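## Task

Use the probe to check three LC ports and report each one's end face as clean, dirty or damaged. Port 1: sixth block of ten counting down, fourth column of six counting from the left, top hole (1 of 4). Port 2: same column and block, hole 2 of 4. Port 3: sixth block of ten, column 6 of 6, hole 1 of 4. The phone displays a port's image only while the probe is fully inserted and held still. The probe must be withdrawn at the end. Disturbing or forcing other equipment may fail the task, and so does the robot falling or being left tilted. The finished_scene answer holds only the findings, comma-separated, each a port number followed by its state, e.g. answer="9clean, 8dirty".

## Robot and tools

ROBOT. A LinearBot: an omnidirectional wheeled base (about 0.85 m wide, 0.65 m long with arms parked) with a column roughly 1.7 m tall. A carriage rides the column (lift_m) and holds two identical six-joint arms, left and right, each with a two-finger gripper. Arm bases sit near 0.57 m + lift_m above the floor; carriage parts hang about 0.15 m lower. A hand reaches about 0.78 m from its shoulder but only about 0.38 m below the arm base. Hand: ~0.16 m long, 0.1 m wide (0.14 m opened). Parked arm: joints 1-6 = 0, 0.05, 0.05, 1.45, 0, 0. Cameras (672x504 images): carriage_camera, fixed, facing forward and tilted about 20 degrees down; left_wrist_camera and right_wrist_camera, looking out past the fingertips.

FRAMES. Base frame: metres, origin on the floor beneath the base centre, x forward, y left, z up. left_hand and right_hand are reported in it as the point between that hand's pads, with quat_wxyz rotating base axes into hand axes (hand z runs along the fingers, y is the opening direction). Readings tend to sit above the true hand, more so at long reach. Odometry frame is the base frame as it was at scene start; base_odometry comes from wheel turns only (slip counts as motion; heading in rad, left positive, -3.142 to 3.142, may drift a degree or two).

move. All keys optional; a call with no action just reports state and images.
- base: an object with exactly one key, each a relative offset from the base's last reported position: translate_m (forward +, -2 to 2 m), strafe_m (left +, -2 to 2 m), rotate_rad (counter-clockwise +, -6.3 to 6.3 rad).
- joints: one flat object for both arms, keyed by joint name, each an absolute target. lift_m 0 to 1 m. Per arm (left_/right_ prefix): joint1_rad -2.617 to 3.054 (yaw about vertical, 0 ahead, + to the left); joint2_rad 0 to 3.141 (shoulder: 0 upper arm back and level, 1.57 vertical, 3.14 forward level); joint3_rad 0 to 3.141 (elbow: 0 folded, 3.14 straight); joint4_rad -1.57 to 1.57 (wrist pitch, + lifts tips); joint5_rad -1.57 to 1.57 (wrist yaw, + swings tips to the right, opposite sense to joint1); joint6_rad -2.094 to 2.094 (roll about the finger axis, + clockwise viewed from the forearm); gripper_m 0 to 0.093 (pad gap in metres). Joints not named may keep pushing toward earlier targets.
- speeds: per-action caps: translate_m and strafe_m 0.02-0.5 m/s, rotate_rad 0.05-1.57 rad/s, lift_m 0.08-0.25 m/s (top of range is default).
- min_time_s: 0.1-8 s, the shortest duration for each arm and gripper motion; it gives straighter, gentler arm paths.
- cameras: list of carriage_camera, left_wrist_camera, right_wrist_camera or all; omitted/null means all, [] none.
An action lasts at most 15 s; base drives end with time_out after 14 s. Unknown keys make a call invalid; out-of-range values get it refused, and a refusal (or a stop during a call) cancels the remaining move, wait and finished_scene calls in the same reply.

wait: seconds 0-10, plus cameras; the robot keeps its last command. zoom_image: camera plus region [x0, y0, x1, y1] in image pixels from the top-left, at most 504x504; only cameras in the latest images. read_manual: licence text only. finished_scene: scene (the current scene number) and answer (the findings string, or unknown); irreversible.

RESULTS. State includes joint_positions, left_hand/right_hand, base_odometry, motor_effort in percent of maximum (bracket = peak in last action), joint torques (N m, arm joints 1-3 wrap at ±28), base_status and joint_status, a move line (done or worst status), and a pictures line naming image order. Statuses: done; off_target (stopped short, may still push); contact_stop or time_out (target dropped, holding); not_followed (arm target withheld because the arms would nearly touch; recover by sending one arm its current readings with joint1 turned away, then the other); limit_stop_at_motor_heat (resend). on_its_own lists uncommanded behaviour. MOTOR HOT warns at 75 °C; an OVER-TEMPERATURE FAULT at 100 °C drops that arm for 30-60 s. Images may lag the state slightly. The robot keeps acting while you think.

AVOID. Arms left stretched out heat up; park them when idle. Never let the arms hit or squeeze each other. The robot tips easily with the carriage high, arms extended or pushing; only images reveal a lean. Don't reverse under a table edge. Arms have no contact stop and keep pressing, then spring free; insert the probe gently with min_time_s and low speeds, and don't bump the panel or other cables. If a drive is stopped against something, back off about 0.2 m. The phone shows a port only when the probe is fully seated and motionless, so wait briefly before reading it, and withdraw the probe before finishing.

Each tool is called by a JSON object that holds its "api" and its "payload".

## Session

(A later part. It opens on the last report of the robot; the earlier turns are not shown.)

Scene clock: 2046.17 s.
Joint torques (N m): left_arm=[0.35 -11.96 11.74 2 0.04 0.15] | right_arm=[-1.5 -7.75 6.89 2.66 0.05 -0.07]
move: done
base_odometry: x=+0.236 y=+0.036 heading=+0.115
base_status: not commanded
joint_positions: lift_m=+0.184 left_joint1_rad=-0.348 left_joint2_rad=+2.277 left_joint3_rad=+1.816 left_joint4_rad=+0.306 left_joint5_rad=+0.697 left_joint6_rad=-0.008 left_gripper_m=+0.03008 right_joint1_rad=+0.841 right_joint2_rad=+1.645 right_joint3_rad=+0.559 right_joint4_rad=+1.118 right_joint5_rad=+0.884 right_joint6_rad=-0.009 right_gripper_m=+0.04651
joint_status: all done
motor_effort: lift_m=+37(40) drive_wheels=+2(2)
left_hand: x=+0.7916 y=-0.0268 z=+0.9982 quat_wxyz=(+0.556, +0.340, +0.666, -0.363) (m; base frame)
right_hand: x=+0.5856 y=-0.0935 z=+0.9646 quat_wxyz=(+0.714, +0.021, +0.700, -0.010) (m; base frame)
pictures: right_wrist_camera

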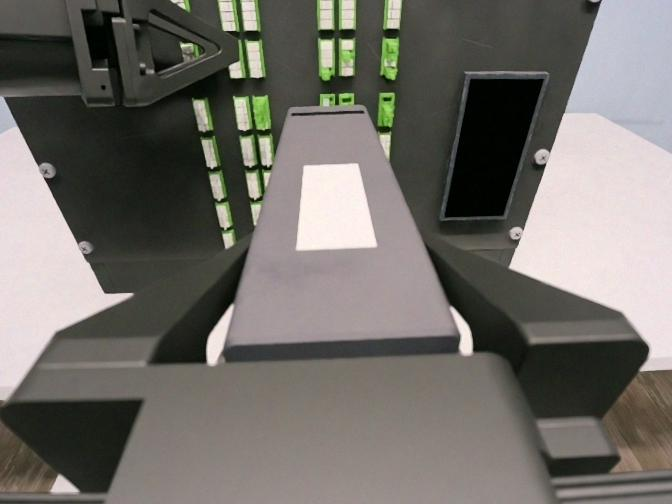

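{"api": "move", "payload": {"joints": {"left_joint2_rad":2.1,"left_joint3_rad":1.6}, "min_time_s": 1, "cameras": []}}

{"api": "move", "payload": {"joints": {"left_joint1_rad":0,"left_joint2_rad":0.05,"left_joint3_rad":0.05,"left_joint4_rad":1.45,"left_joint5_rad":0,"left_joint6_rad":0}, "min_time_s": 4, "cameras": ["carriage_camera","right_wrist_camera"]}}

{"api": "zoom_image", "payload": {"camera": "right_wrist_camera", "region": [316, 84, 346, 110]}}

{"api": "zoom_image", "payload": {"camera": "carriage_camera", "region": [270, 180, 470, 330]}}

Scene clock: 2065.00 s.
Joint torques (N m): left_arm=[0.35 -15.82 7.39 2 0.05 0.16] | right_arm=[-1.46 -7.87 6.71 2.63 0.03 -0.09]
move: done
base_odometry: x=+0.236 y=+0.036 heading=+0.115
base_status: not commanded
joint_positions: lift_m=+0.184 left_joint1_rad=-0.348 left_joint2_rad=+2.149 left_joint3_rad=+1.608 left_joint4_rad=+0.307 left_joint5_rad=+0.697 left_joint6_rad=-0.008 left_gripper_m=+0.03008 right_joint1_rad=+0.841 right_joint2_rad=+1.645 right_joint3_rad=+0.559 right_joint4_rad=+1.118 right_joint5_rad=+0.884 right_joint6_rad=-0.009 right_gripper_m=+0.04651
joint_status: all done
motor_effort: lift_m=+36(38) drive_wheels=+2(2)
left_hand: x=+0.7582 y=-0.0147 z=+0.9828 quat_wxyz=(+0.526, +0.333, +0.691, -0.367) (m; base frame)
right_hand: x=+0.5856 y=-0.0935 z=+0.9646 quat_wxyz=(+0.714, +0.021, +0.700, -0.010) (m; base frame)
pictures: none
No camera images: "cameras" was empty.

Scene clock: 2069.30 s.
Joint torques (N m): left_arm=[0.76 2.43 5.42 0.08 -0.29 0.14] | right_arm=[-1.42 -7.84 6.71 2.64 0 -0.07]
move: done
base_odometry: x=+0.236 y=+0.036 heading=+0.115
base_status: not commanded
joint_positions: lift_m=+0.184 left_joint1_rad=-0.007 left_joint2_rad=+0.058 left_joint3_rad=+0.057 left_joint4_rad=+1.435 left_joint5_rad=+0.016 left_joint6_rad=-0.008 left_gripper_m=+0.03008 right_joint1_rad=+0.840 right_joint2_rad=+1.645 right_joint3_rad=+0.559 right_joint4_rad=+1.117 right_joint5_rad=+0.884 right_joint6_rad=-0.009 right_gripper_m=+0.04651
joint_status: all done
motor_effort: lift_m=+37(37) drive_wheels=+2(2)
left_hand: x=+0.2615 y=+0.2923 z=+1.2030 quat_wxyz=(+0.998, +0.008, +0.068, -0.008) (m; base frame)
right_hand: x=+0.5857 y=-0.0937 z=+0.9645 quat_wxyz=(+0.714, +0.021, +0.700, -0.010) (m; base frame)
pictures: carriage_camera, right_wrist_camera

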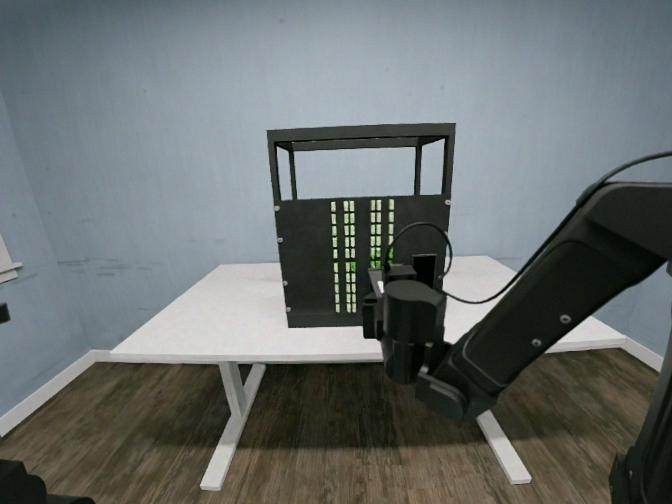

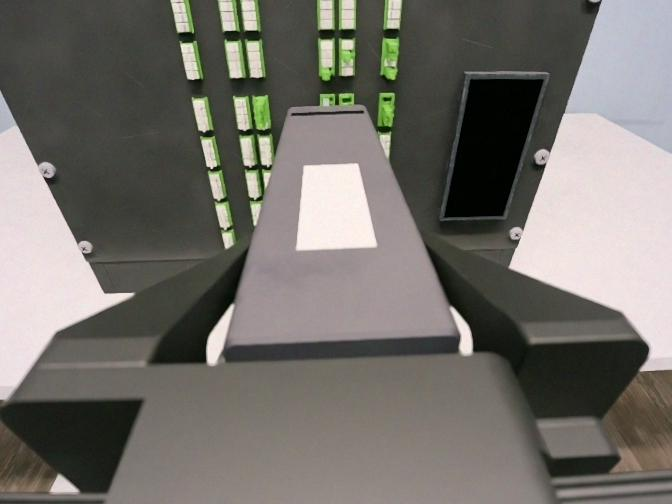

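Scaled by 16.800.

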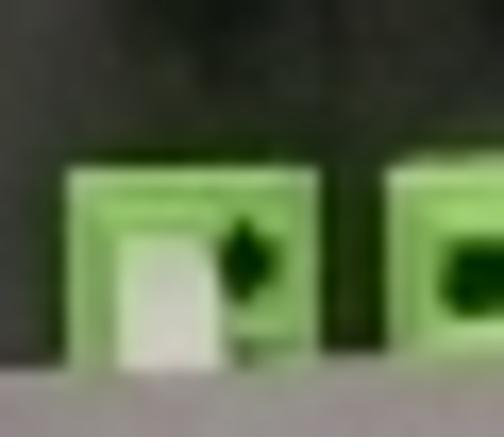

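Scaled by 2.520.

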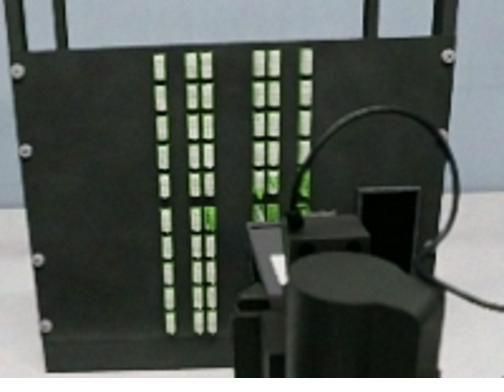

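{"api": "move", "payload": {"base": {"translate_m":-0.002}, "speeds": {"translate_m":0.02}, "cameras": []}}

{"api": "move", "payload": {"joints": {"lift_m":0.1875}, "cameras": []}}

{"api": "move", "payload": {"joints": {"lift_m":0.181}, "cameras": []}}

{"api": "move", "payload": {"joints": {"lift_m":0.1845,"right_joint5_rad":0.895}, "cameras": []}}

{"api": "move", "payload": {"joints": {"right_joint5_rad":0.85}, "cameras": ["right_wrist_camera"]}}

{"api": "zoom_image", "payload": {"camera": "right_wrist_camera", "region": [316, 84, 346, 110]}}

Scene clock: 2087.63 s.
Joint torques (N m): left_arm=[0.7 2.47 5.31 -0.02 -0.28 0.14] | right_arm=[-0.64 -8.09 6.5 2.67 0.12 -0.08]
move: done
base_odometry: x=+0.234 y=+0.036 heading=+0.115
base_status: done
joint_positions: lift_m=+0.184 left_joint1_rad=-0.007 left_joint2_rad=+0.057 left_joint3_rad=+0.057 left_joint4_rad=+1.446 left_joint5_rad=+0.015 left_joint6_rad=-0.008 left_gripper_m=+0.03008 right_joint1_rad=+0.833 right_joint2_rad=+1.645 right_joint3_rad=+0.559 right_joint4_rad=+1.116 right_joint5_rad=+0.871 right_joint6_rad=-0.009 right_gripper_m=+0.04651
joint_status: not commanded
motor_effort: lift_m=+37(37) drive_wheels=+0(9)
left_hand: x=+0.2587 y=+0.2925 z=+1.2033 quat_wxyz=(+0.998, +0.007, +0.062, -0.008) (m; base frame)
right_hand: x=+0.5873 y=-0.0940 z=+0.9643 quat_wxyz=(+0.714, +0.018, +0.700, -0.009) (m; base frame)
pictures: none
No camera images: "cameras" was empty.

Scene clock: 2088.03 s.
Joint torques (N m): left_arm=[0.72 2.54 5.55 -0.04 -0.25 0.13] | right_arm=[-0.49 -7.84 6.75 2.72 0.08 -0.08]
move: done
base_odometry: x=+0.234 y=+0.036 heading=+0.115
base_status: not commanded
joint_positions: lift_m=+0.187 left_joint1_rad=-0.007 left_joint2_rad=+0.056 left_joint3_rad=+0.055 left_joint4_rad=+1.446 left_joint5_rad=+0.015 left_joint6_rad=-0.008 left_gripper_m=+0.03008 right_joint1_rad=+0.833 right_joint2_rad=+1.645 right_joint3_rad=+0.559 right_joint4_rad=+1.112 right_joint5_rad=+0.871 right_joint6_rad=-0.009 right_gripper_m=+0.04651
joint_status: all done
motor_effort: lift_m=+37(40) drive_wheels=-2(2)
left_hand: x=+0.2589 y=+0.2925 z=+1.2053 quat_wxyz=(+0.998, +0.007, +0.063, -0.008) (m; base frame)
right_hand: x=+0.5873 y=-0.0940 z=+0.9660 quat_wxyz=(+0.713, +0.017, +0.701, -0.010) (m; base frame)
pictures: none
No camera images: "cameras" was empty.

Scene clock: 2088.50 s.
Joint torques (N m): left_arm=[0.77 2.59 5.53 -0.04 -0.27 0.15] | right_arm=[-0.7 -8.01 6.83 2.57 0.17 -0.07]
move: done
base_odometry: x=+0.234 y=+0.036 heading=+0.115
base_status: not commanded
joint_positions: lift_m=+0.181 left_joint1_rad=-0.007 left_joint2_rad=+0.056 left_joint3_rad=+0.054 left_joint4_rad=+1.446 left_joint5_rad=+0.015 left_joint6_rad=-0.008 left_gripper_m=+0.03008 right_joint1_rad=+0.833 right_joint2_rad=+1.645 right_joint3_rad=+0.559 right_joint4_rad=+1.123 right_joint5_rad=+0.871 right_joint6_rad=-0.009 right_gripper_m=+0.04651
joint_status: all done
motor_effort: lift_m=+25(27) drive_wheels=-2(2)
left_hand: x=+0.2592 y=+0.2925 z=+1.1992 quat_wxyz=(+0.998, +0.007, +0.063, -0.008) (m; base frame)
right_hand: x=+0.5872 y=-0.0941 z=+0.9625 quat_wxyz=(+0.716, +0.020, +0.698, -0.007) (m; base frame)
pictures: none
No camera images: "cameras" was empty.

Scene clock: 2088.90 s.
Joint torques (N m): left_arm=[0.79 2.52 5.76 -0.08 -0.25 0.13] | right_arm=[-0.51 -8.02 6.76 2.63 0.24 -0.08]
move: done
base_odometry: x=+0.234 y=+0.036 heading=+0.115
base_status: not commanded
joint_positions: lift_m=+0.184 left_joint1_rad=-0.007 left_joint2_rad=+0.056 left_joint3_rad=+0.054 left_joint4_rad=+1.446 left_joint5_rad=+0.014 left_joint6_rad=-0.008 left_gripper_m=+0.03008 right_joint1_rad=+0.833 right_joint2_rad=+1.645 right_joint3_rad=+0.559 right_joint4_rad=+1.119 right_joint5_rad=+0.874 right_joint6_rad=-0.009 right_gripper_m=+0.04651
joint_status: all done
motor_effort: lift_m=+36(40) drive_wheels=-2(2)
left_hand: x=+0.2593 y=+0.2926 z=+1.2018 quat_wxyz=(+0.998, +0.007, +0.063, -0.008) (m; base frame)
right_hand: x=+0.5872 y=-0.0945 z=+0.9644 quat_wxyz=(+0.715, +0.020, +0.699, -0.009) (m; base frame)
pictures: none
No camera images: "cameras" was empty.

Scene clock: 2089.30 s.
Joint torques (N m): left_arm=[0.76 2.48 5.74 -0.05 -0.26 0.14] | right_arm=[-0.76 -7.79 6.8 2.65 -0.04 -0.07]
move: done
base_odometry: x=+0.234 y=+0.036 heading=+0.115
base_status: not commanded
joint_positions: lift_m=+0.184 left_joint1_rad=-0.007 left_joint2_rad=+0.056 left_joint3_rad=+0.054 left_joint4_rad=+1.446 left_joint5_rad=+0.014 left_joint6_rad=-0.008 left_gripper_m=+0.03008 right_joint1_rad=+0.833 right_joint2_rad=+1.645 right_joint3_rad=+0.559 right_joint4_rad=+1.119 right_joint5_rad=+0.868 right_joint6_rad=-0.009 right_gripper_m=+0.04651
joint_status: all done
motor_effort: lift_m=+36(37) drive_wheels=-2(2)
left_hand: x=+0.2593 y=+0.2926 z=+1.2018 quat_wxyz=(+0.998, +0.007, +0.063, -0.008) (m; base frame)
right_hand: x=+0.5873 y=-0.0936 z=+0.9644 quat_wxyz=(+0.715, +0.018, +0.699, -0.007) (m; base frame)
pictures: right_wrist_camera

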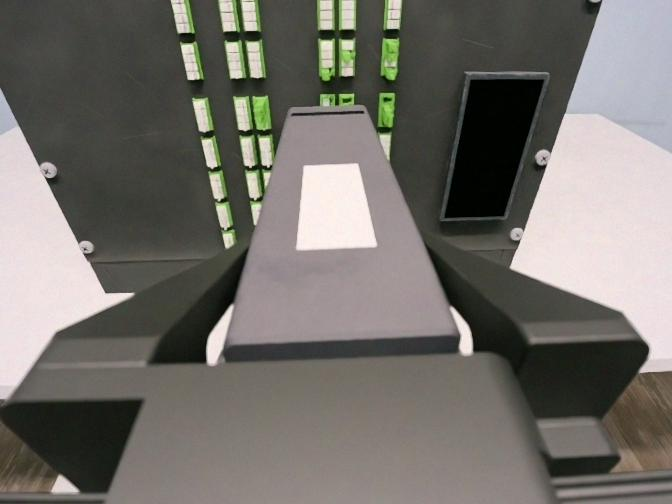

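Scaled by 16.800.

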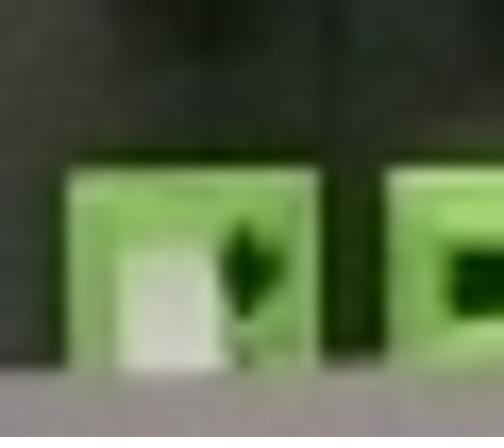

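{"api": "move", "payload": {"base": {"translate_m":0.001}, "speeds": {"translate_m":0.02}, "joints": {"right_joint6_rad":-0.05,"right_joint5_rad":0.874}, "cameras": []}}

{"api": "move", "payload": {"joints": {"right_joint6_rad":-0.08}, "cameras": []}}

{"api": "move", "payload": {"joints": {"right_joint6_rad":0.03}, "cameras": []}}

{"api": "move", "payload": {"joints": {"right_joint6_rad":0.07}, "cameras": []}}

{"api": "move", "payload": {"joints": {"right_joint6_rad":-0.01,"right_joint4_rad":1.14,"lift_m":0.188}, "cameras": []}}

{"api": "move", "payload": {"joints": {"right_joint4_rad":1.20,"lift_m":0.18}, "cameras": ["right_wrist_camera"]}}

Scene clock: 2105.30 s.
Joint torques (N m): left_arm=[0.76 2.58 5.71 -0.04 -0.22 0.14] | right_arm=[-1.06 -8.02 6.76 2.63 0.04 -0.25]
move: off_target
base_odometry: x=+0.235 y=+0.036 heading=+0.115
base_status: done
joint_positions: lift_m=+0.184 left_joint1_rad=-0.007 left_joint2_rad=+0.056 left_joint3_rad=+0.054 left_joint4_rad=+1.449 left_joint5_rad=+0.014 left_joint6_rad=-0.008 left_gripper_m=+0.03008 right_joint1_rad=+0.836 right_joint2_rad=+1.645 right_joint3_rad=+0.559 right_joint4_rad=+1.119 right_joint5_rad=+0.875 right_joint6_rad=-0.023 right_gripper_m=+0.04651
joint_status: right_joint6_rad off_target (ended at -0.023, target -0.050); the others done
motor_effort: lift_m=+36(37) drive_wheels=+1(6)
left_hand: x=+0.2588 y=+0.2926 z=+1.2019 quat_wxyz=(+0.998, +0.007, +0.062, -0.008) (m; base frame)
right_hand: x=+0.5866 y=-0.0937 z=+0.9644 quat_wxyz=(+0.715, +0.015, +0.699, -0.013) (m; base frame)
pictures: none
No camera images: "cameras" was empty.

Scene clock: 2105.70 s.
Joint torques (N m): left_arm=[0.73 2.59 5.78 -0.05 -0.26 0.15] | right_arm=[-1.13 -7.84 6.79 2.68 0.04 -0.36]
move: off_target
base_odometry: x=+0.235 y=+0.036 heading=+0.115
base_status: not commanded
joint_positions: lift_m=+0.184 left_joint1_rad=-0.007 left_joint2_rad=+0.056 left_joint3_rad=+0.054 left_joint4_rad=+1.449 left_joint5_rad=+0.014 left_joint6_rad=-0.008 left_gripper_m=+0.03008 right_joint1_rad=+0.836 right_joint2_rad=+1.645 right_joint3_rad=+0.559 right_joint4_rad=+1.120 right_joint5_rad=+0.875 right_joint6_rad=-0.038 right_gripper_m=+0.04651
joint_status: right_joint6_rad off_target (ended at -0.038, target -0.080)
motor_effort: lift_m=+36(37) drive_wheels=+1(1)
left_hand: x=+0.2588 y=+0.2926 z=+1.2019 quat_wxyz=(+0.998, +0.007, +0.062, -0.008) (m; base frame)
right_hand: x=+0.5866 y=-0.0937 z=+0.9645 quat_wxyz=(+0.714, +0.010, +0.699, -0.018) (m; base frame)
pictures: none
No camera images: "cameras" was empty.

Scene clock: 2106.33 s.
Joint torques (N m): left_arm=[0.72 2.62 5.75 -0.09 -0.27 0.12] | right_arm=[-0.96 -7.9 6.75 2.63 0.07 0.26]
move: done
base_odometry: x=+0.235 y=+0.036 heading=+0.115
base_status: not commanded
joint_positions: lift_m=+0.184 left_joint1_rad=-0.007 left_joint2_rad=+0.056 left_joint3_rad=+0.054 left_joint4_rad=+1.449 left_joint5_rad=+0.014 left_joint6_rad=-0.008 left_gripper_m=+0.03008 right_joint1_rad=+0.836 right_joint2_rad=+1.645 right_joint3_rad=+0.559 right_joint4_rad=+1.119 right_joint5_rad=+0.875 right_joint6_rad=+0.013 right_gripper_m=+0.04651
joint_status: all done
motor_effort: lift_m=+36(37) drive_wheels=+1(1)
left_hand: x=+0.2588 y=+0.2926 z=+1.2019 quat_wxyz=(+0.998, +0.007, +0.062, -0.008) (m; base frame)
right_hand: x=+0.5866 y=-0.0937 z=+0.9644 quat_wxyz=(+0.715, +0.027, +0.699, +0.000) (m; base frame)
pictures: none
No camera images: "cameras" was empty.

Scene clock: 2106.83 s.
Joint torques (N m): left_arm=[0.75 2.61 5.83 -0.08 -0.26 0.15] | right_arm=[-1.01 -7.83 6.75 2.63 0.06 0.37]
move: off_target
base_odometry: x=+0.235 y=+0.036 heading=+0.115
base_status: not commanded
joint_positions: lift_m=+0.184 left_joint1_rad=-0.007 left_joint2_rad=+0.056 left_joint3_rad=+0.054 left_joint4_rad=+1.449 left_joint5_rad=+0.014 left_joint6_rad=-0.008 left_gripper_m=+0.03008 right_joint1_rad=+0.836 right_joint2_rad=+1.645 right_joint3_rad=+0.559 right_joint4_rad=+1.118 right_joint5_rad=+0.876 right_joint6_rad=+0.043 right_gripper_m=+0.04651
joint_status: right_joint6_rad off_target (ended at +0.042, target +0.070)
motor_effort: lift_m=+36(37) drive_wheels=+1(1)
left_hand: x=+0.2588 y=+0.2926 z=+1.2019 quat_wxyz=(+0.998, +0.007, +0.062, -0.008) (m; base frame)
right_hand: x=+0.5866 y=-0.0937 z=+0.9642 quat_wxyz=(+0.714, +0.037, +0.699, +0.010) (m; base frame)
pictures: none
No camera images: "cameras" was empty.

Scene clock: 2107.40 s.
Joint torques (N m): left_arm=[0.72 2.59 5.93 -0.11 -0.28 0.14] | right_arm=[-1.1 -7.92 6.69 2.47 -0.02 -0.14]
move: done
base_odometry: x=+0.235 y=+0.036 heading=+0.115
base_status: not commanded
joint_positions: lift_m=+0.188 left_joint1_rad=-0.007 left_joint2_rad=+0.056 left_joint3_rad=+0.053 left_joint4_rad=+1.449 left_joint5_rad=+0.014 left_joint6_rad=-0.008 left_gripper_m=+0.03008 right_joint1_rad=+0.836 right_joint2_rad=+1.645 right_joint3_rad=+0.559 right_joint4_rad=+1.105 right_joint5_rad=+0.876 right_joint6_rad=+0.009 right_gripper_m=+0.04651
joint_status: all done
motor_effort: lift_m=+36(43) drive_wheels=+1(2)
left_hand: x=+0.2589 y=+0.2926 z=+1.2052 quat_wxyz=(+0.998, +0.007, +0.062, -0.008) (m; base frame)
right_hand: x=+0.5866 y=-0.0937 z=+0.9652 quat_wxyz=(+0.711, +0.022, +0.702, -0.006) (m; base frame)
pictures: none
No camera images: "cameras" was empty.

Scene clock: 2107.93 s.
Joint torques (N m): left_arm=[0.76 2.8 5.9 -0.04 -0.26 0.13] | right_arm=[-1.03 -7.75 6.71 2.85 0.04 -0.08]
move: off_target
base_odometry: x=+0.235 y=+0.036 heading=+0.115
base_status: not commanded
joint_positions: lift_m=+0.180 left_joint1_rad=-0.007 left_joint2_rad=+0.055 left_joint3_rad=+0.053 left_joint4_rad=+1.449 left_joint5_rad=+0.014 left_joint6_rad=-0.008 left_gripper_m=+0.03008 right_joint1_rad=+0.836 right_joint2_rad=+1.645 right_joint3_rad=+0.559 right_joint4_rad=+1.131 right_joint5_rad=+0.875 right_joint6_rad=+0.003 right_gripper_m=+0.04651
joint_status: right_joint4_rad off_target (ended at +1.131, target +1.200); the others done
motor_effort: lift_m=+24(28) drive_wheels=+1(3)
left_hand: x=+0.2587 y=+0.2927 z=+1.1980 quat_wxyz=(+0.998, +0.007, +0.062, -0.008) (m; base frame)
right_hand: x=+0.5866 y=-0.0937 z=+0.9629 quat_wxyz=(+0.717, +0.027, +0.696, -0.001) (m; base frame)
pictures: right_wrist_camera

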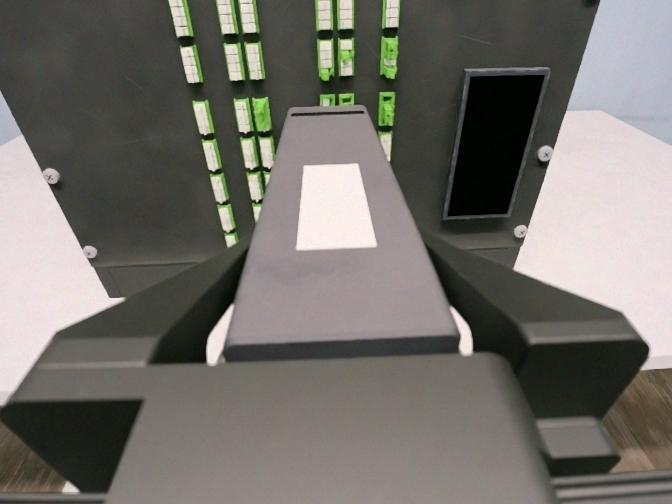

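{"api": "move", "payload": {"joints": {"right_joint6_rad":0.0,"right_joint4_rad":1.168,"lift_m":0.1845}, "cameras": []}}

{"api": "move", "payload": {"base": {"strafe_m":-0.004}, "speeds": {"strafe_m":0.02}, "joints": {"right_joint5_rad":0.862}, "cameras": []}}

{"api": "move", "payload": {"base": {"strafe_m":-0.004}, "speeds": {"strafe_m":0.02}, "joints": {"right_joint5_rad":0.852}, "cameras": ["right_wrist_camera"]}}

{"api": "move", "payload": {"joints": {"right_joint6_rad":0.03,"lift_m":0.187}, "cameras": []}}

{"api": "move", "payload": {"joints": {"right_joint6_rad":-0.03,"lift_m":0.182}, "cameras": ["right_wrist_camera"]}}

Scene clock: 2137.50 s.
Joint torques (N m): left_arm=[0.77 2.92 5.79 -0.01 -0.26 0.14] | right_arm=[-0.92 -7.83 6.86 2.61 0.05 0.04]
move: off_target
base_odometry: x=+0.235 y=+0.036 heading=+0.115
base_status: not commanded
joint_positions: lift_m=+0.184 left_joint1_rad=-0.007 left_joint2_rad=+0.054 left_joint3_rad=+0.052 left_joint4_rad=+1.449 left_joint5_rad=+0.014 left_joint6_rad=-0.008 left_gripper_m=+0.03008 right_joint1_rad=+0.836 right_joint2_rad=+1.645 right_joint3_rad=+0.559 right_joint4_rad=+1.121 right_joint5_rad=+0.874 right_joint6_rad=+0.003 right_gripper_m=+0.04651
joint_status: right_joint4_rad off_target (ended at +1.121, target +1.168); the others done
motor_effort: lift_m=+36(42) drive_wheels=-2(2)
left_hand: x=+0.2588 y=+0.2927 z=+1.2014 quat_wxyz=(+0.998, +0.007, +0.062, -0.008) (m; base frame)
right_hand: x=+0.5866 y=-0.0935 z=+0.9649 quat_wxyz=(+0.715, +0.024, +0.699, -0.003) (m; base frame)
pictures: none
No camera images: "cameras" was empty.

Scene clock: 2138.10 s.
Joint torques (N m): left_arm=[0.57 2.8 5.98 -0.06 -0.26 0.14] | right_arm=[-0.88 -8.03 6.63 2.61 0.02 0.04]
move: done
base_odometry: x=+0.235 y=+0.032 heading=+0.115
base_status: done
joint_positions: lift_m=+0.184 left_joint1_rad=-0.007 left_joint2_rad=+0.054 left_joint3_rad=+0.052 left_joint4_rad=+1.449 left_joint5_rad=+0.014 left_joint6_rad=-0.008 left_gripper_m=+0.03008 right_joint1_rad=+0.836 right_joint2_rad=+1.645 right_joint3_rad=+0.559 right_joint4_rad=+1.121 right_joint5_rad=+0.867 right_joint6_rad=+0.003 right_gripper_m=+0.04651
joint_status: all done
motor_effort: lift_m=+36(37) drive_wheels=+3(4)
left_hand: x=+0.2588 y=+0.2927 z=+1.2014 quat_wxyz=(+0.998, +0.007, +0.062, -0.008) (m; base frame)
right_hand: x=+0.5866 y=-0.0922 z=+0.9649 quat_wxyz=(+0.715, +0.021, +0.699, +0.000) (m; base frame)
pictures: none
No camera images: "cameras" was empty.

Scene clock: 2138.70 s.
Joint torques (N m): left_arm=[0.69 2.81 6.02 -0.11 -0.21 0.14] | right_arm=[-0.91 -8.03 6.68 2.62 0 0.04]
move: done
base_odometry: x=+0.236 y=+0.028 heading=+0.115
base_status: done
joint_positions: lift_m=+0.184 left_joint1_rad=-0.006 left_joint2_rad=+0.054 left_joint3_rad=+0.052 left_joint4_rad=+1.449 left_joint5_rad=+0.013 left_joint6_rad=-0.008 left_gripper_m=+0.03008 right_joint1_rad=+0.836 right_joint2_rad=+1.645 right_joint3_rad=+0.559 right_joint4_rad=+1.121 right_joint5_rad=+0.860 right_joint6_rad=+0.003 right_gripper_m=+0.04651
joint_status: all done
motor_effort: lift_m=+37(37) drive_wheels=+3(6)
left_hand: x=+0.2588 y=+0.2928 z=+1.2014 quat_wxyz=(+0.998, +0.006, +0.062, -0.007) (m; base frame)
right_hand: x=+0.5867 y=-0.0911 z=+0.9649 quat_wxyz=(+0.715, +0.019, +0.699, +0.002) (m; base frame)
pictures: right_wrist_camera

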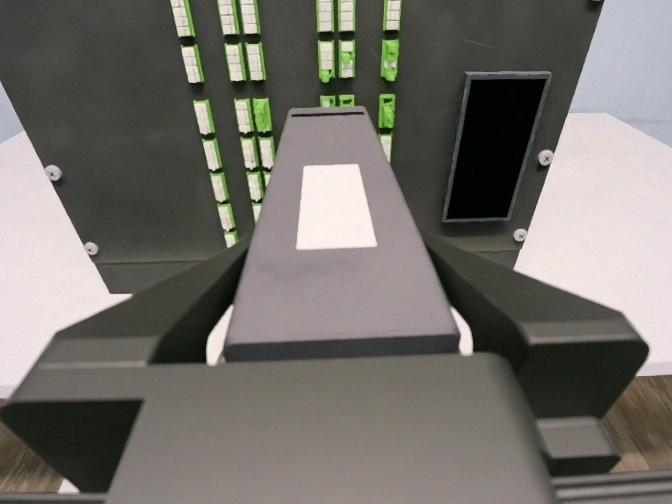

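Scene clock: 2139.10 s.
Joint torques (N m): left_arm=[0.68 2.97 5.86 -0.04 -0.25 0.14] | right_arm=[-0.96 -8.03 6.8 2.71 -0.02 0.27]
move: done
base_odometry: x=+0.236 y=+0.028 heading=+0.115
base_status: not commanded
joint_positions: lift_m=+0.186 left_joint1_rad=-0.006 left_joint2_rad=+0.054 left_joint3_rad=+0.052 left_joint4_rad=+1.449 left_joint5_rad=+0.013 left_joint6_rad=-0.008 left_gripper_m=+0.03008 right_joint1_rad=+0.836 right_joint2_rad=+1.645 right_joint3_rad=+0.559 right_joint4_rad=+1.115 right_joint5_rad=+0.860 right_joint6_rad=+0.012 right_gripper_m=+0.04651
joint_status: all done
motor_effort: lift_m=+37(40) drive_wheels=+3(4)
left_hand: x=+0.2588 y=+0.2928 z=+1.2038 quat_wxyz=(+0.998, +0.006, +0.062, -0.007) (m; base frame)
right_hand: x=+0.5867 y=-0.0910 z=+0.9662 quat_wxyz=(+0.714, +0.020, +0.700, +0.004) (m; base frame)
pictures: none
No camera images: "cameras" was empty.

Scene clock: 2139.60 s.
Joint torques (N m): left_arm=[0.64 2.82 6.06 -0.06 -0.24 0.13] | right_arm=[-0.9 -7.86 6.83 2.58 -0.01 -0.17]
move: off_target
base_odometry: x=+0.236 y=+0.028 heading=+0.115
base_status: not commanded
joint_positions: lift_m=+0.182 left_joint1_rad=-0.006 left_joint2_rad=+0.053 left_joint3_rad=+0.051 left_joint4_rad=+1.449 left_joint5_rad=+0.013 left_joint6_rad=-0.008 left_gripper_m=+0.03008 right_joint1_rad=+0.836 right_joint2_rad=+1.645 right_joint3_rad=+0.559 right_joint4_rad=+1.125 right_joint5_rad=+0.860 right_joint6_rad=-0.009 right_gripper_m=+0.04651
joint_status: right_joint6_rad off_target (ended at -0.009, target -0.030); the others done
motor_effort: lift_m=+24(25) drive_wheels=+3(4)
left_hand: x=+0.2587 y=+0.2928 z=+1.1995 quat_wxyz=(+0.998, +0.006, +0.062, -0.007) (m; base frame)
right_hand: x=+0.5867 y=-0.0910 z=+0.9638 quat_wxyz=(+0.716, +0.015, +0.698, -0.001) (m; base frame)
pictures: right_wrist_camera

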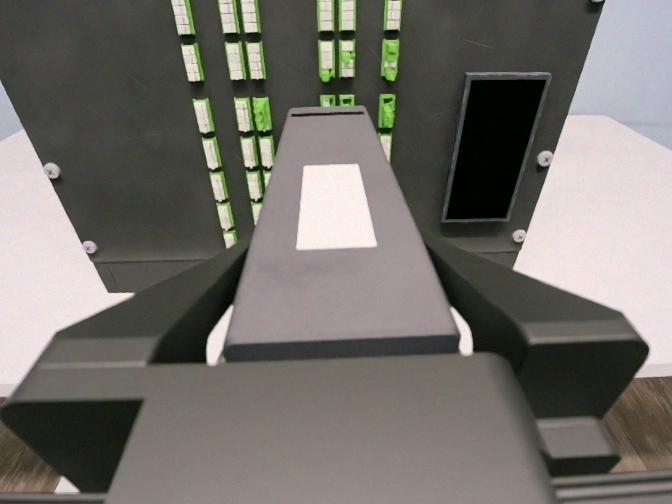

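{"api": "zoom_image", "payload": {"camera": "right_wrist_camera", "region": [316, 84, 346, 110]}}

{"api": "move", "payload": {"base": {"translate_m":0.003}, "speeds": {"translate_m":0.02}, "joints": {"right_joint5_rad":0.866,"lift_m":0.1845,"right_joint6_rad":-0.01}, "cameras": ["right_wrist_camera"]}}

{"api": "zoom_image", "payload": {"camera": "right_wrist_camera", "region": [316, 84, 346, 110]}}

Scaled by 16.800.

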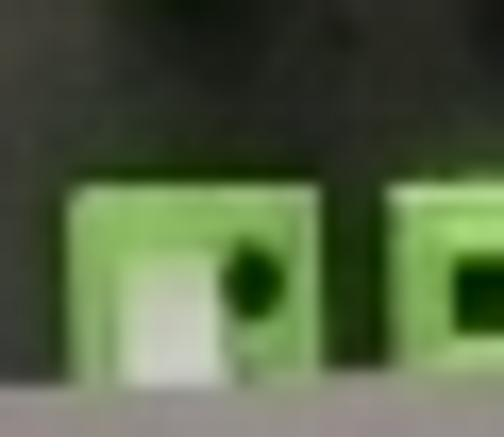

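Scene clock: 2148.90 s.
Joint torques (N m): left_arm=[0.68 2.71 6.11 -0.1 -0.25 0.14] | right_arm=[-1.95 -7.86 6.57 2.59 -0.04 0.06]
move: done
base_odometry: x=+0.239 y=+0.029 heading=+0.115
base_status: done
joint_positions: lift_m=+0.184 left_joint1_rad=-0.006 left_joint2_rad=+0.053 left_joint3_rad=+0.051 left_joint4_rad=+1.450 left_joint5_rad=+0.013 left_joint6_rad=-0.008 left_gripper_m=+0.03008 right_joint1_rad=+0.847 right_joint2_rad=+1.645 right_joint3_rad=+0.559 right_joint4_rad=+1.124 right_joint5_rad=+0.875 right_joint6_rad=-0.009 right_gripper_m=+0.04651
joint_status: all done
motor_effort: lift_m=+37(42) drive_wheels=+1(8)
left_hand: x=+0.2586 y=+0.2929 z=+1.2012 quat_wxyz=(+0.998, +0.006, +0.062, -0.007) (m; base frame)
right_hand: x=+0.5844 y=-0.0899 z=+0.9652 quat_wxyz=(+0.716, +0.017, +0.698, -0.003) (m; base frame)
pictures: right_wrist_camera

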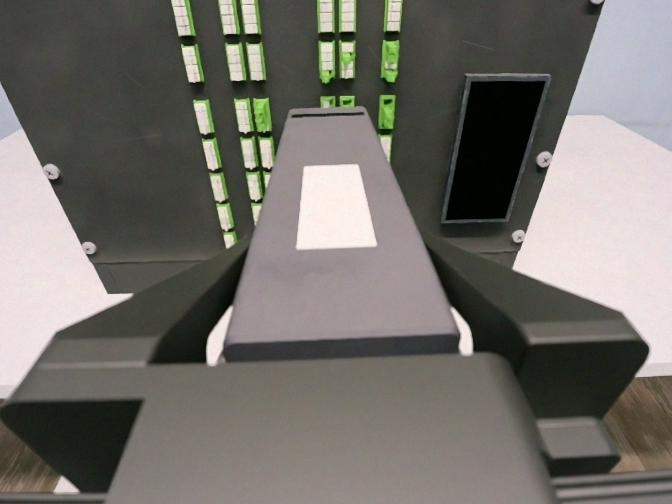

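Scaled by 16.800.

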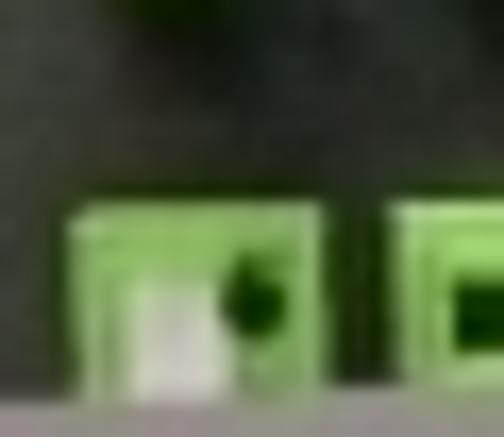

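{"api": "wait", "payload": {"seconds": 1, "cameras": ["right_wrist_camera","carriage_camera"]}}

{"api": "zoom_image", "payload": {"camera": "right_wrist_camera", "region": [430, 60, 570, 230]}}

{"api": "zoom_image", "payload": {"camera": "right_wrist_camera", "region": [316, 84, 346, 110]}}

{"api": "zoom_image", "payload": {"camera": "right_wrist_camera", "region": [230, 80, 430, 380]}}

Scene clock: 2191.87 s.
Joint torques (N m): left_arm=[0.64 2.81 6 -0.08 -0.25 0.13] | right_arm=[-2.03 -7.88 6.74 2.57 -0.03 0.06]
base_odometry: x=+0.239 y=+0.029 heading=+0.115
base_status: done
joint_positions: lift_m=+0.184 left_joint1_rad=-0.006 left_joint2_rad=+0.053 left_joint3_rad=+0.051 left_joint4_rad=+1.450 left_joint5_rad=+0.013 left_joint6_rad=-0.008 left_gripper_m=+0.03008 right_joint1_rad=+0.847 right_joint2_rad=+1.645 right_joint3_rad=+0.559 right_joint4_rad=+1.124 right_joint5_rad=+0.875 right_joint6_rad=-0.009 right_gripper_m=+0.04651
joint_status: all done
motor_effort: lift_m=+37(42) drive_wheels=+1(8)
left_hand: x=+0.2586 y=+0.2929 z=+1.2012 quat_wxyz=(+0.998, +0.006, +0.062, -0.007) (m; base frame)
right_hand: x=+0.5844 y=-0.0899 z=+0.9652 quat_wxyz=(+0.716, +0.017, +0.698, -0.003) (m; base frame)
wait: 1.00 s; at rest from the start
pictures: carriage_camera, right_wrist_camera

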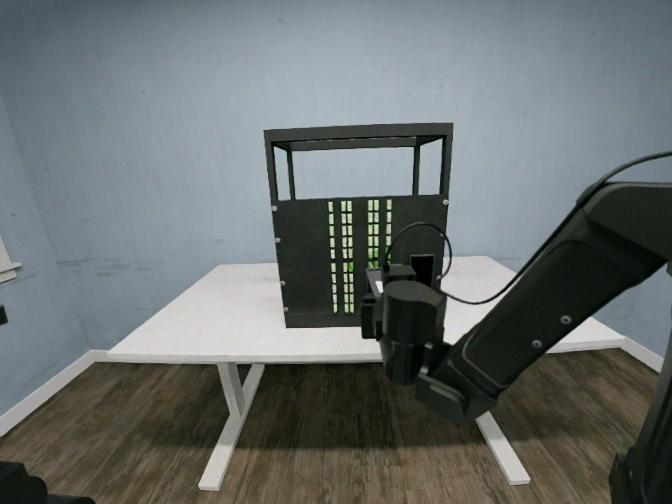

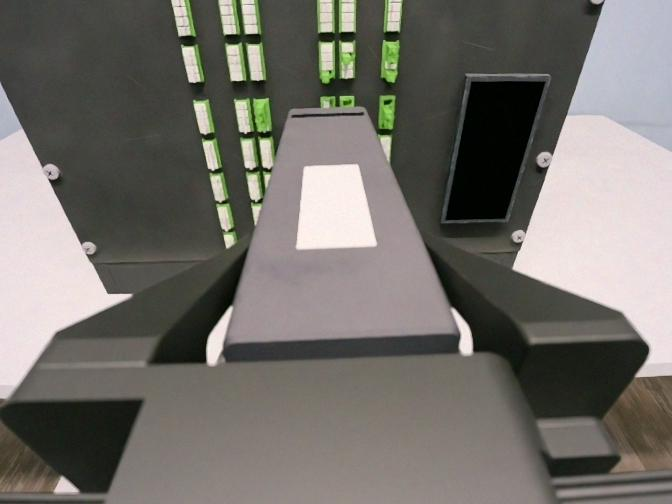

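Scaled by 2.965.

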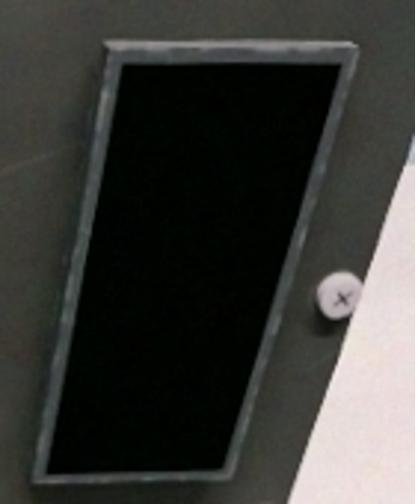

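Scaled by 16.800.

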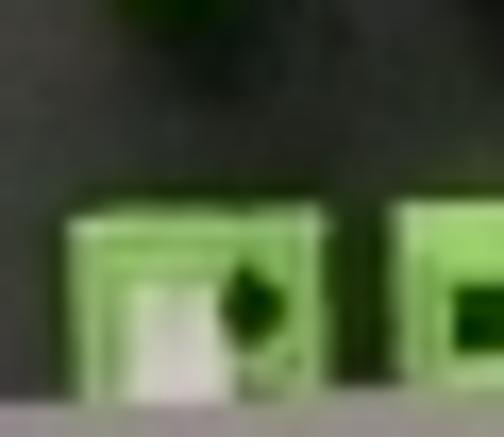

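Scaled by 1.680.

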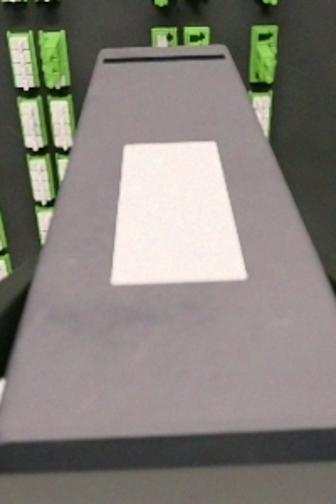

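{"api": "move", "payload": {"joints": {"left_joint1_rad":-0.345,"left_joint2_rad":2.1,"left_joint3_rad":1.62,"left_joint4_rad":0.37,"left_joint5_rad":0.85}, "min_time_s": 3, "cameras": ["left_wrist_camera","right_wrist_camera"]}}

Scene clock: 2208.07 s.
Joint torques (N m): left_arm=[-0.39 -9.94 12.23 1.76 0.11 0.15] | right_arm=[-2.02 -7.86 6.74 2.59 -0.03 0.06]
move: done
base_odometry: x=+0.239 y=+0.029 heading=+0.115
base_status: not commanded
joint_positions: lift_m=+0.184 left_joint1_rad=-0.339 left_joint2_rad=+2.090 left_joint3_rad=+1.580 left_joint4_rad=+0.373 left_joint5_rad=+0.833 left_joint6_rad=-0.008 left_gripper_m=+0.03008 right_joint1_rad=+0.847 right_joint2_rad=+1.645 right_joint3_rad=+0.559 right_joint4_rad=+1.124 right_joint5_rad=+0.875 right_joint6_rad=-0.009 right_gripper_m=+0.04651
joint_status: all done
motor_effort: lift_m=+36(38) drive_wheels=+1(1)
left_hand: x=+0.7331 y=-0.0183 z=+1.0200 quat_wxyz=(+0.539, +0.376, +0.636, -0.404) (m; base frame)
right_hand: x=+0.5844 y=-0.0899 z=+0.9652 quat_wxyz=(+0.716, +0.017, +0.698, -0.003) (m; base frame)
pictures: left_wrist_camera, right_wrist_camera

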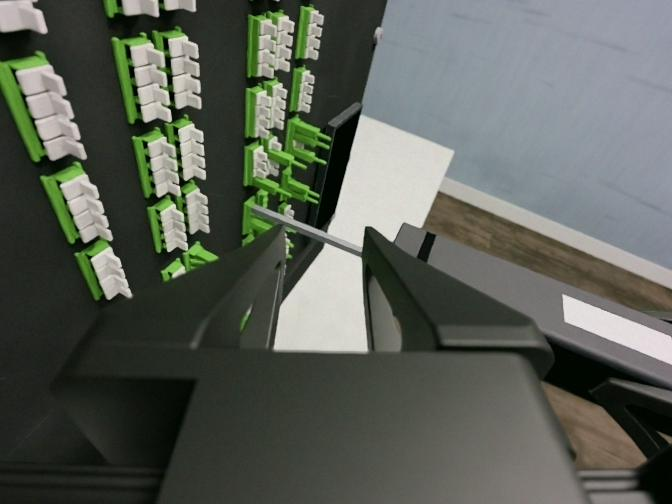

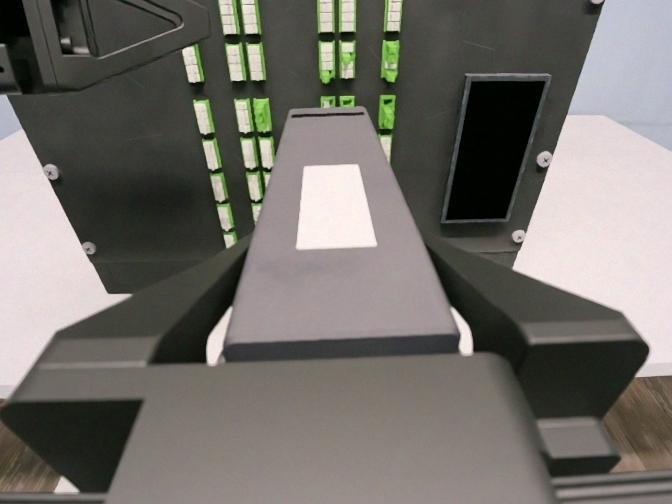

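{"api": "zoom_image", "payload": {"camera": "left_wrist_camera", "region": [230, 180, 450, 290]}}

{"api": "zoom_image", "payload": {"camera": "left_wrist_camera", "region": [230, 190, 290, 240]}}

Scaled by 2.291.

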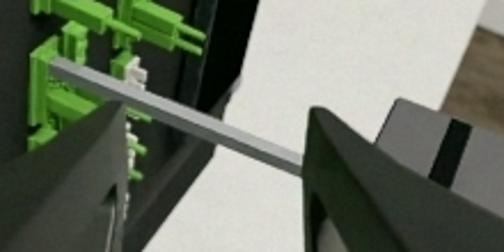

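Scaled by 8.400.

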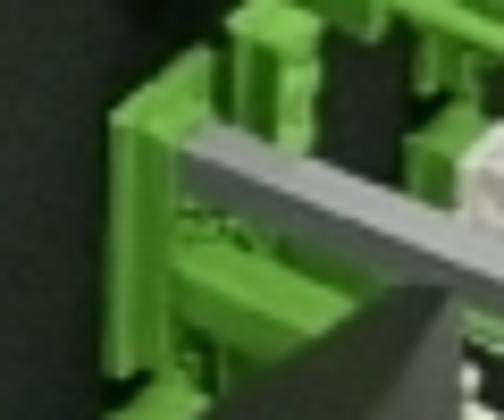

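{"api": "move", "payload": {"base": {"strafe_m":-0.004}, "joints": {"right_joint5_rad":0.856}, "speeds": {"strafe_m":0.02}, "min_time_s": 0.4, "cameras": []}}

{"api": "wait", "payload": {"seconds": 0.7, "cameras": ["left_wrist_camera","right_wrist_camera"]}}

{"api": "zoom_image", "payload": {"camera": "right_wrist_camera", "region": [316, 84, 346, 110]}}

Scene clock: 2258.87 s.
Joint torques (N m): left_arm=[-0.23 -9.98 12.21 1.79 0.2 0.15] | right_arm=[-2.13 -8.03 6.76 2.6 -0.06 0.06]
move: done
base_odometry: x=+0.239 y=+0.025 heading=+0.116
base_status: done
joint_positions: lift_m=+0.184 left_joint1_rad=-0.342 left_joint2_rad=+2.090 left_joint3_rad=+1.580 left_joint4_rad=+0.370 left_joint5_rad=+0.835 left_joint6_rad=-0.008 left_gripper_m=+0.03008 right_joint1_rad=+0.848 right_joint2_rad=+1.645 right_joint3_rad=+0.559 right_joint4_rad=+1.124 right_joint5_rad=+0.869 right_joint6_rad=-0.009 right_gripper_m=+0.04651
joint_status: all done
motor_effort: lift_m=+36(37) drive_wheels=+4(8)
left_hand: x=+0.7318 y=-0.0198 z=+1.0196 quat_wxyz=(+0.537, +0.377, +0.636, -0.406) (m; base frame)
right_hand: x=+0.5842 y=-0.0884 z=+0.9653 quat_wxyz=(+0.716, +0.014, +0.698, -0.001) (m; base frame)
pictures: none
No camera images: "cameras" was empty.

Scene clock: 2259.57 s.
Joint torques (N m): left_arm=[-0.2 -9.92 12.26 1.8 0.15 0.15] | right_arm=[-2.18 -7.84 6.71 2.6 -0.05 0.07]
base_odometry: x=+0.239 y=+0.025 heading=+0.116
base_status: done
joint_positions: lift_m=+0.184 left_joint1_rad=-0.342 left_joint2_rad=+2.090 left_joint3_rad=+1.580 left_joint4_rad=+0.370 left_joint5_rad=+0.835 left_joint6_rad=-0.008 left_gripper_m=+0.03008 right_joint1_rad=+0.848 right_joint2_rad=+1.645 right_joint3_rad=+0.559 right_joint4_rad=+1.124 right_joint5_rad=+0.869 right_joint6_rad=-0.009 right_gripper_m=+0.04651
joint_status: all done
motor_effort: lift_m=+37(37) drive_wheels=+4(8)
left_hand: x=+0.7318 y=-0.0198 z=+1.0196 quat_wxyz=(+0.537, +0.377, +0.636, -0.406) (m; base frame)
right_hand: x=+0.5842 y=-0.0884 z=+0.9653 quat_wxyz=(+0.716, +0.014, +0.698, -0.001) (m; base frame)
wait: 0.70 s; at rest by 0.27 s
pictures: left_wrist_camera, right_wrist_camera

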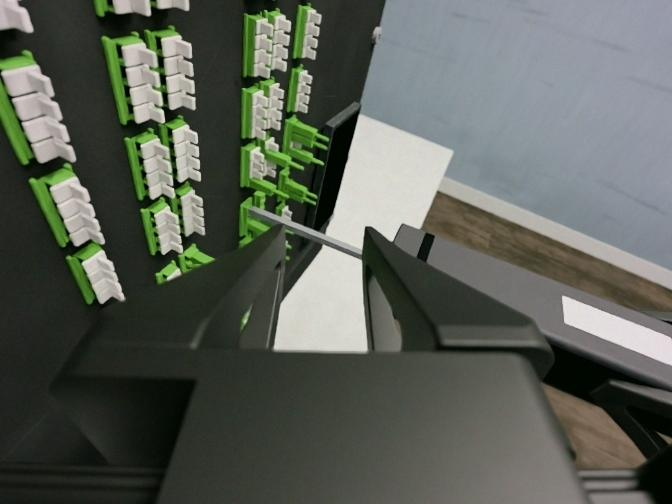

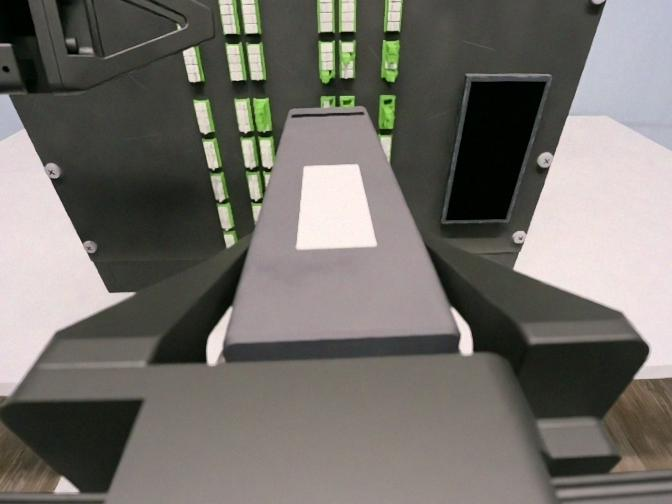

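Scaled by 16.800.

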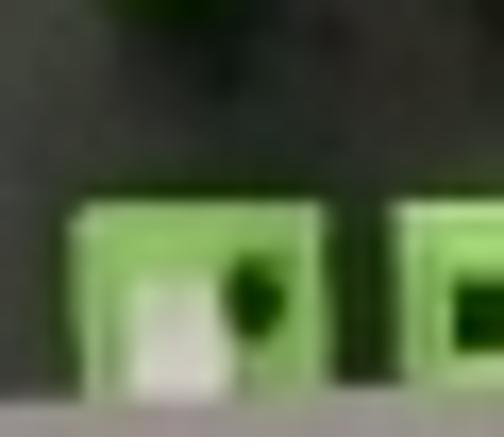

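{"api": "zoom_image", "payload": {"camera": "right_wrist_camera", "region": [80, 240, 180, 310]}}

{"api": "zoom_image", "payload": {"camera": "right_wrist_camera", "region": [440, 210, 540, 280]}}

{"api": "zoom_image", "payload": {"camera": "right_wrist_camera", "region": [455, 55, 565, 95]}}

{"api": "zoom_image", "payload": {"camera": "right_wrist_camera", "region": [180, 80, 290, 130]}}

{"api": "zoom_image", "payload": {"camera": "right_wrist_camera", "region": [300, 85, 410, 135]}}

{"api": "zoom_image", "payload": {"camera": "right_wrist_camera", "region": [220, 200, 470, 370]}}

Scaled by 5.040.

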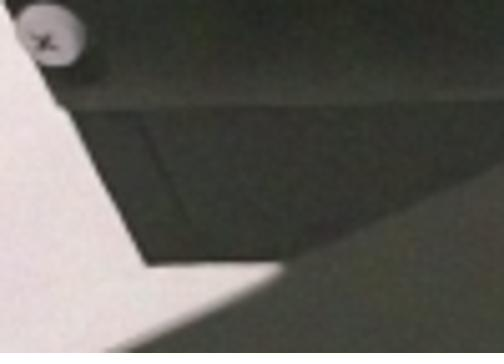

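Scaled by 5.040.

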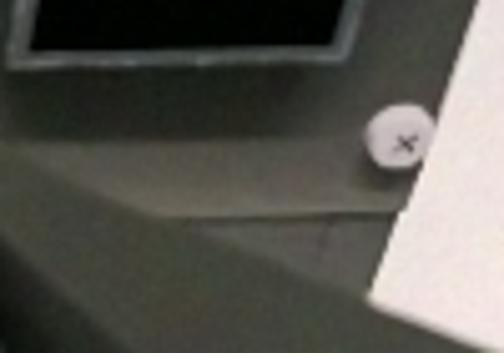

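Scaled by 4.582.

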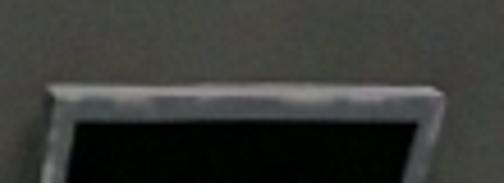

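Scaled by 4.582.

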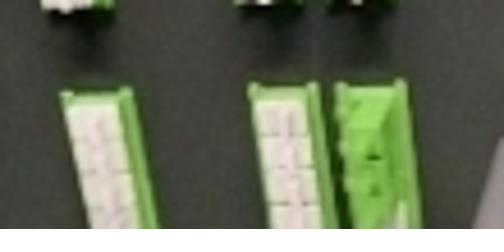

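Scaled by 4.582.

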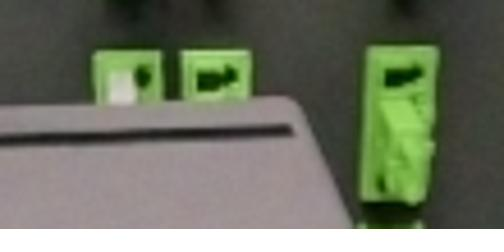

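Scaled by 2.016.

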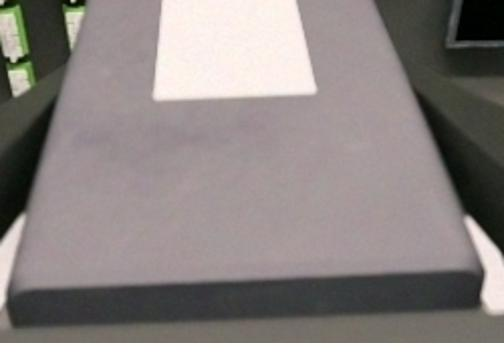

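{"api": "zoom_image", "payload": {"camera": "right_wrist_camera", "region": [30, 150, 80, 190]}}

{"api": "zoom_image", "payload": {"camera": "right_wrist_camera", "region": [520, 140, 570, 180]}}

{"api": "zoom_image", "payload": {"camera": "right_wrist_camera", "region": [580, 0, 630, 40]}}

{"api": "zoom_image", "payload": {"camera": "right_wrist_camera", "region": [270, 90, 390, 190]}}

{"api": "zoom_image", "payload": {"camera": "right_wrist_camera", "region": [180, 90, 290, 250]}}

{"api": "zoom_image", "payload": {"camera": "right_wrist_camera", "region": [370, 90, 480, 250]}}

Scaled by 10.080.

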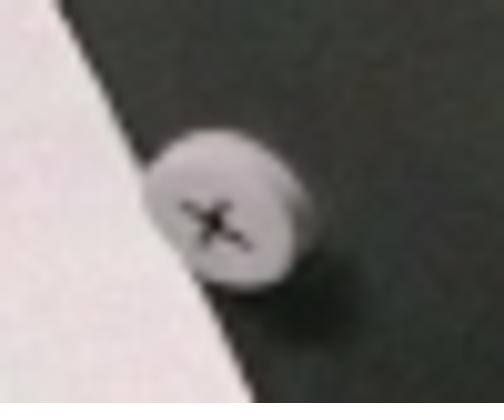

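Scaled by 10.080.

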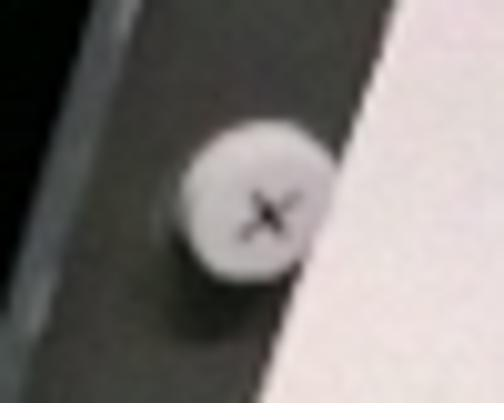

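Scaled by 10.080.

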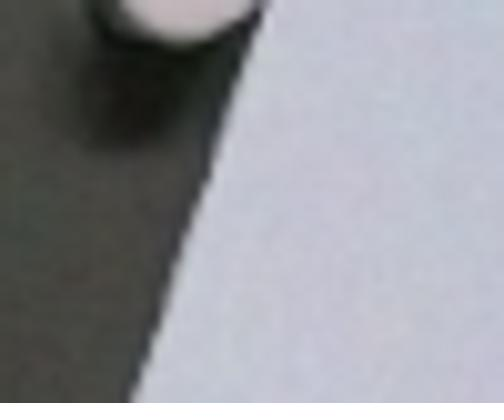

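Scaled by 4.200.

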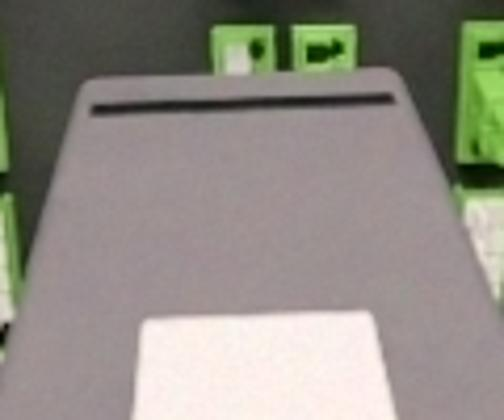

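Scaled by 3.150.

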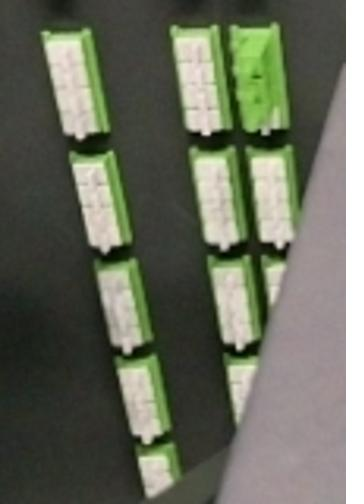

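Scaled by 3.150.

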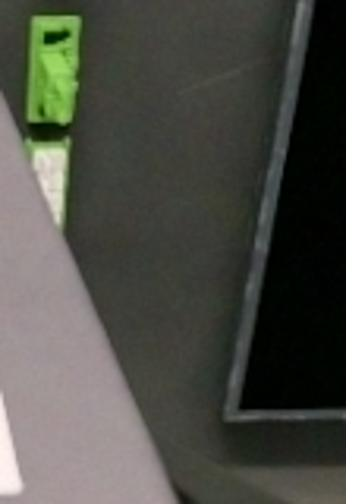

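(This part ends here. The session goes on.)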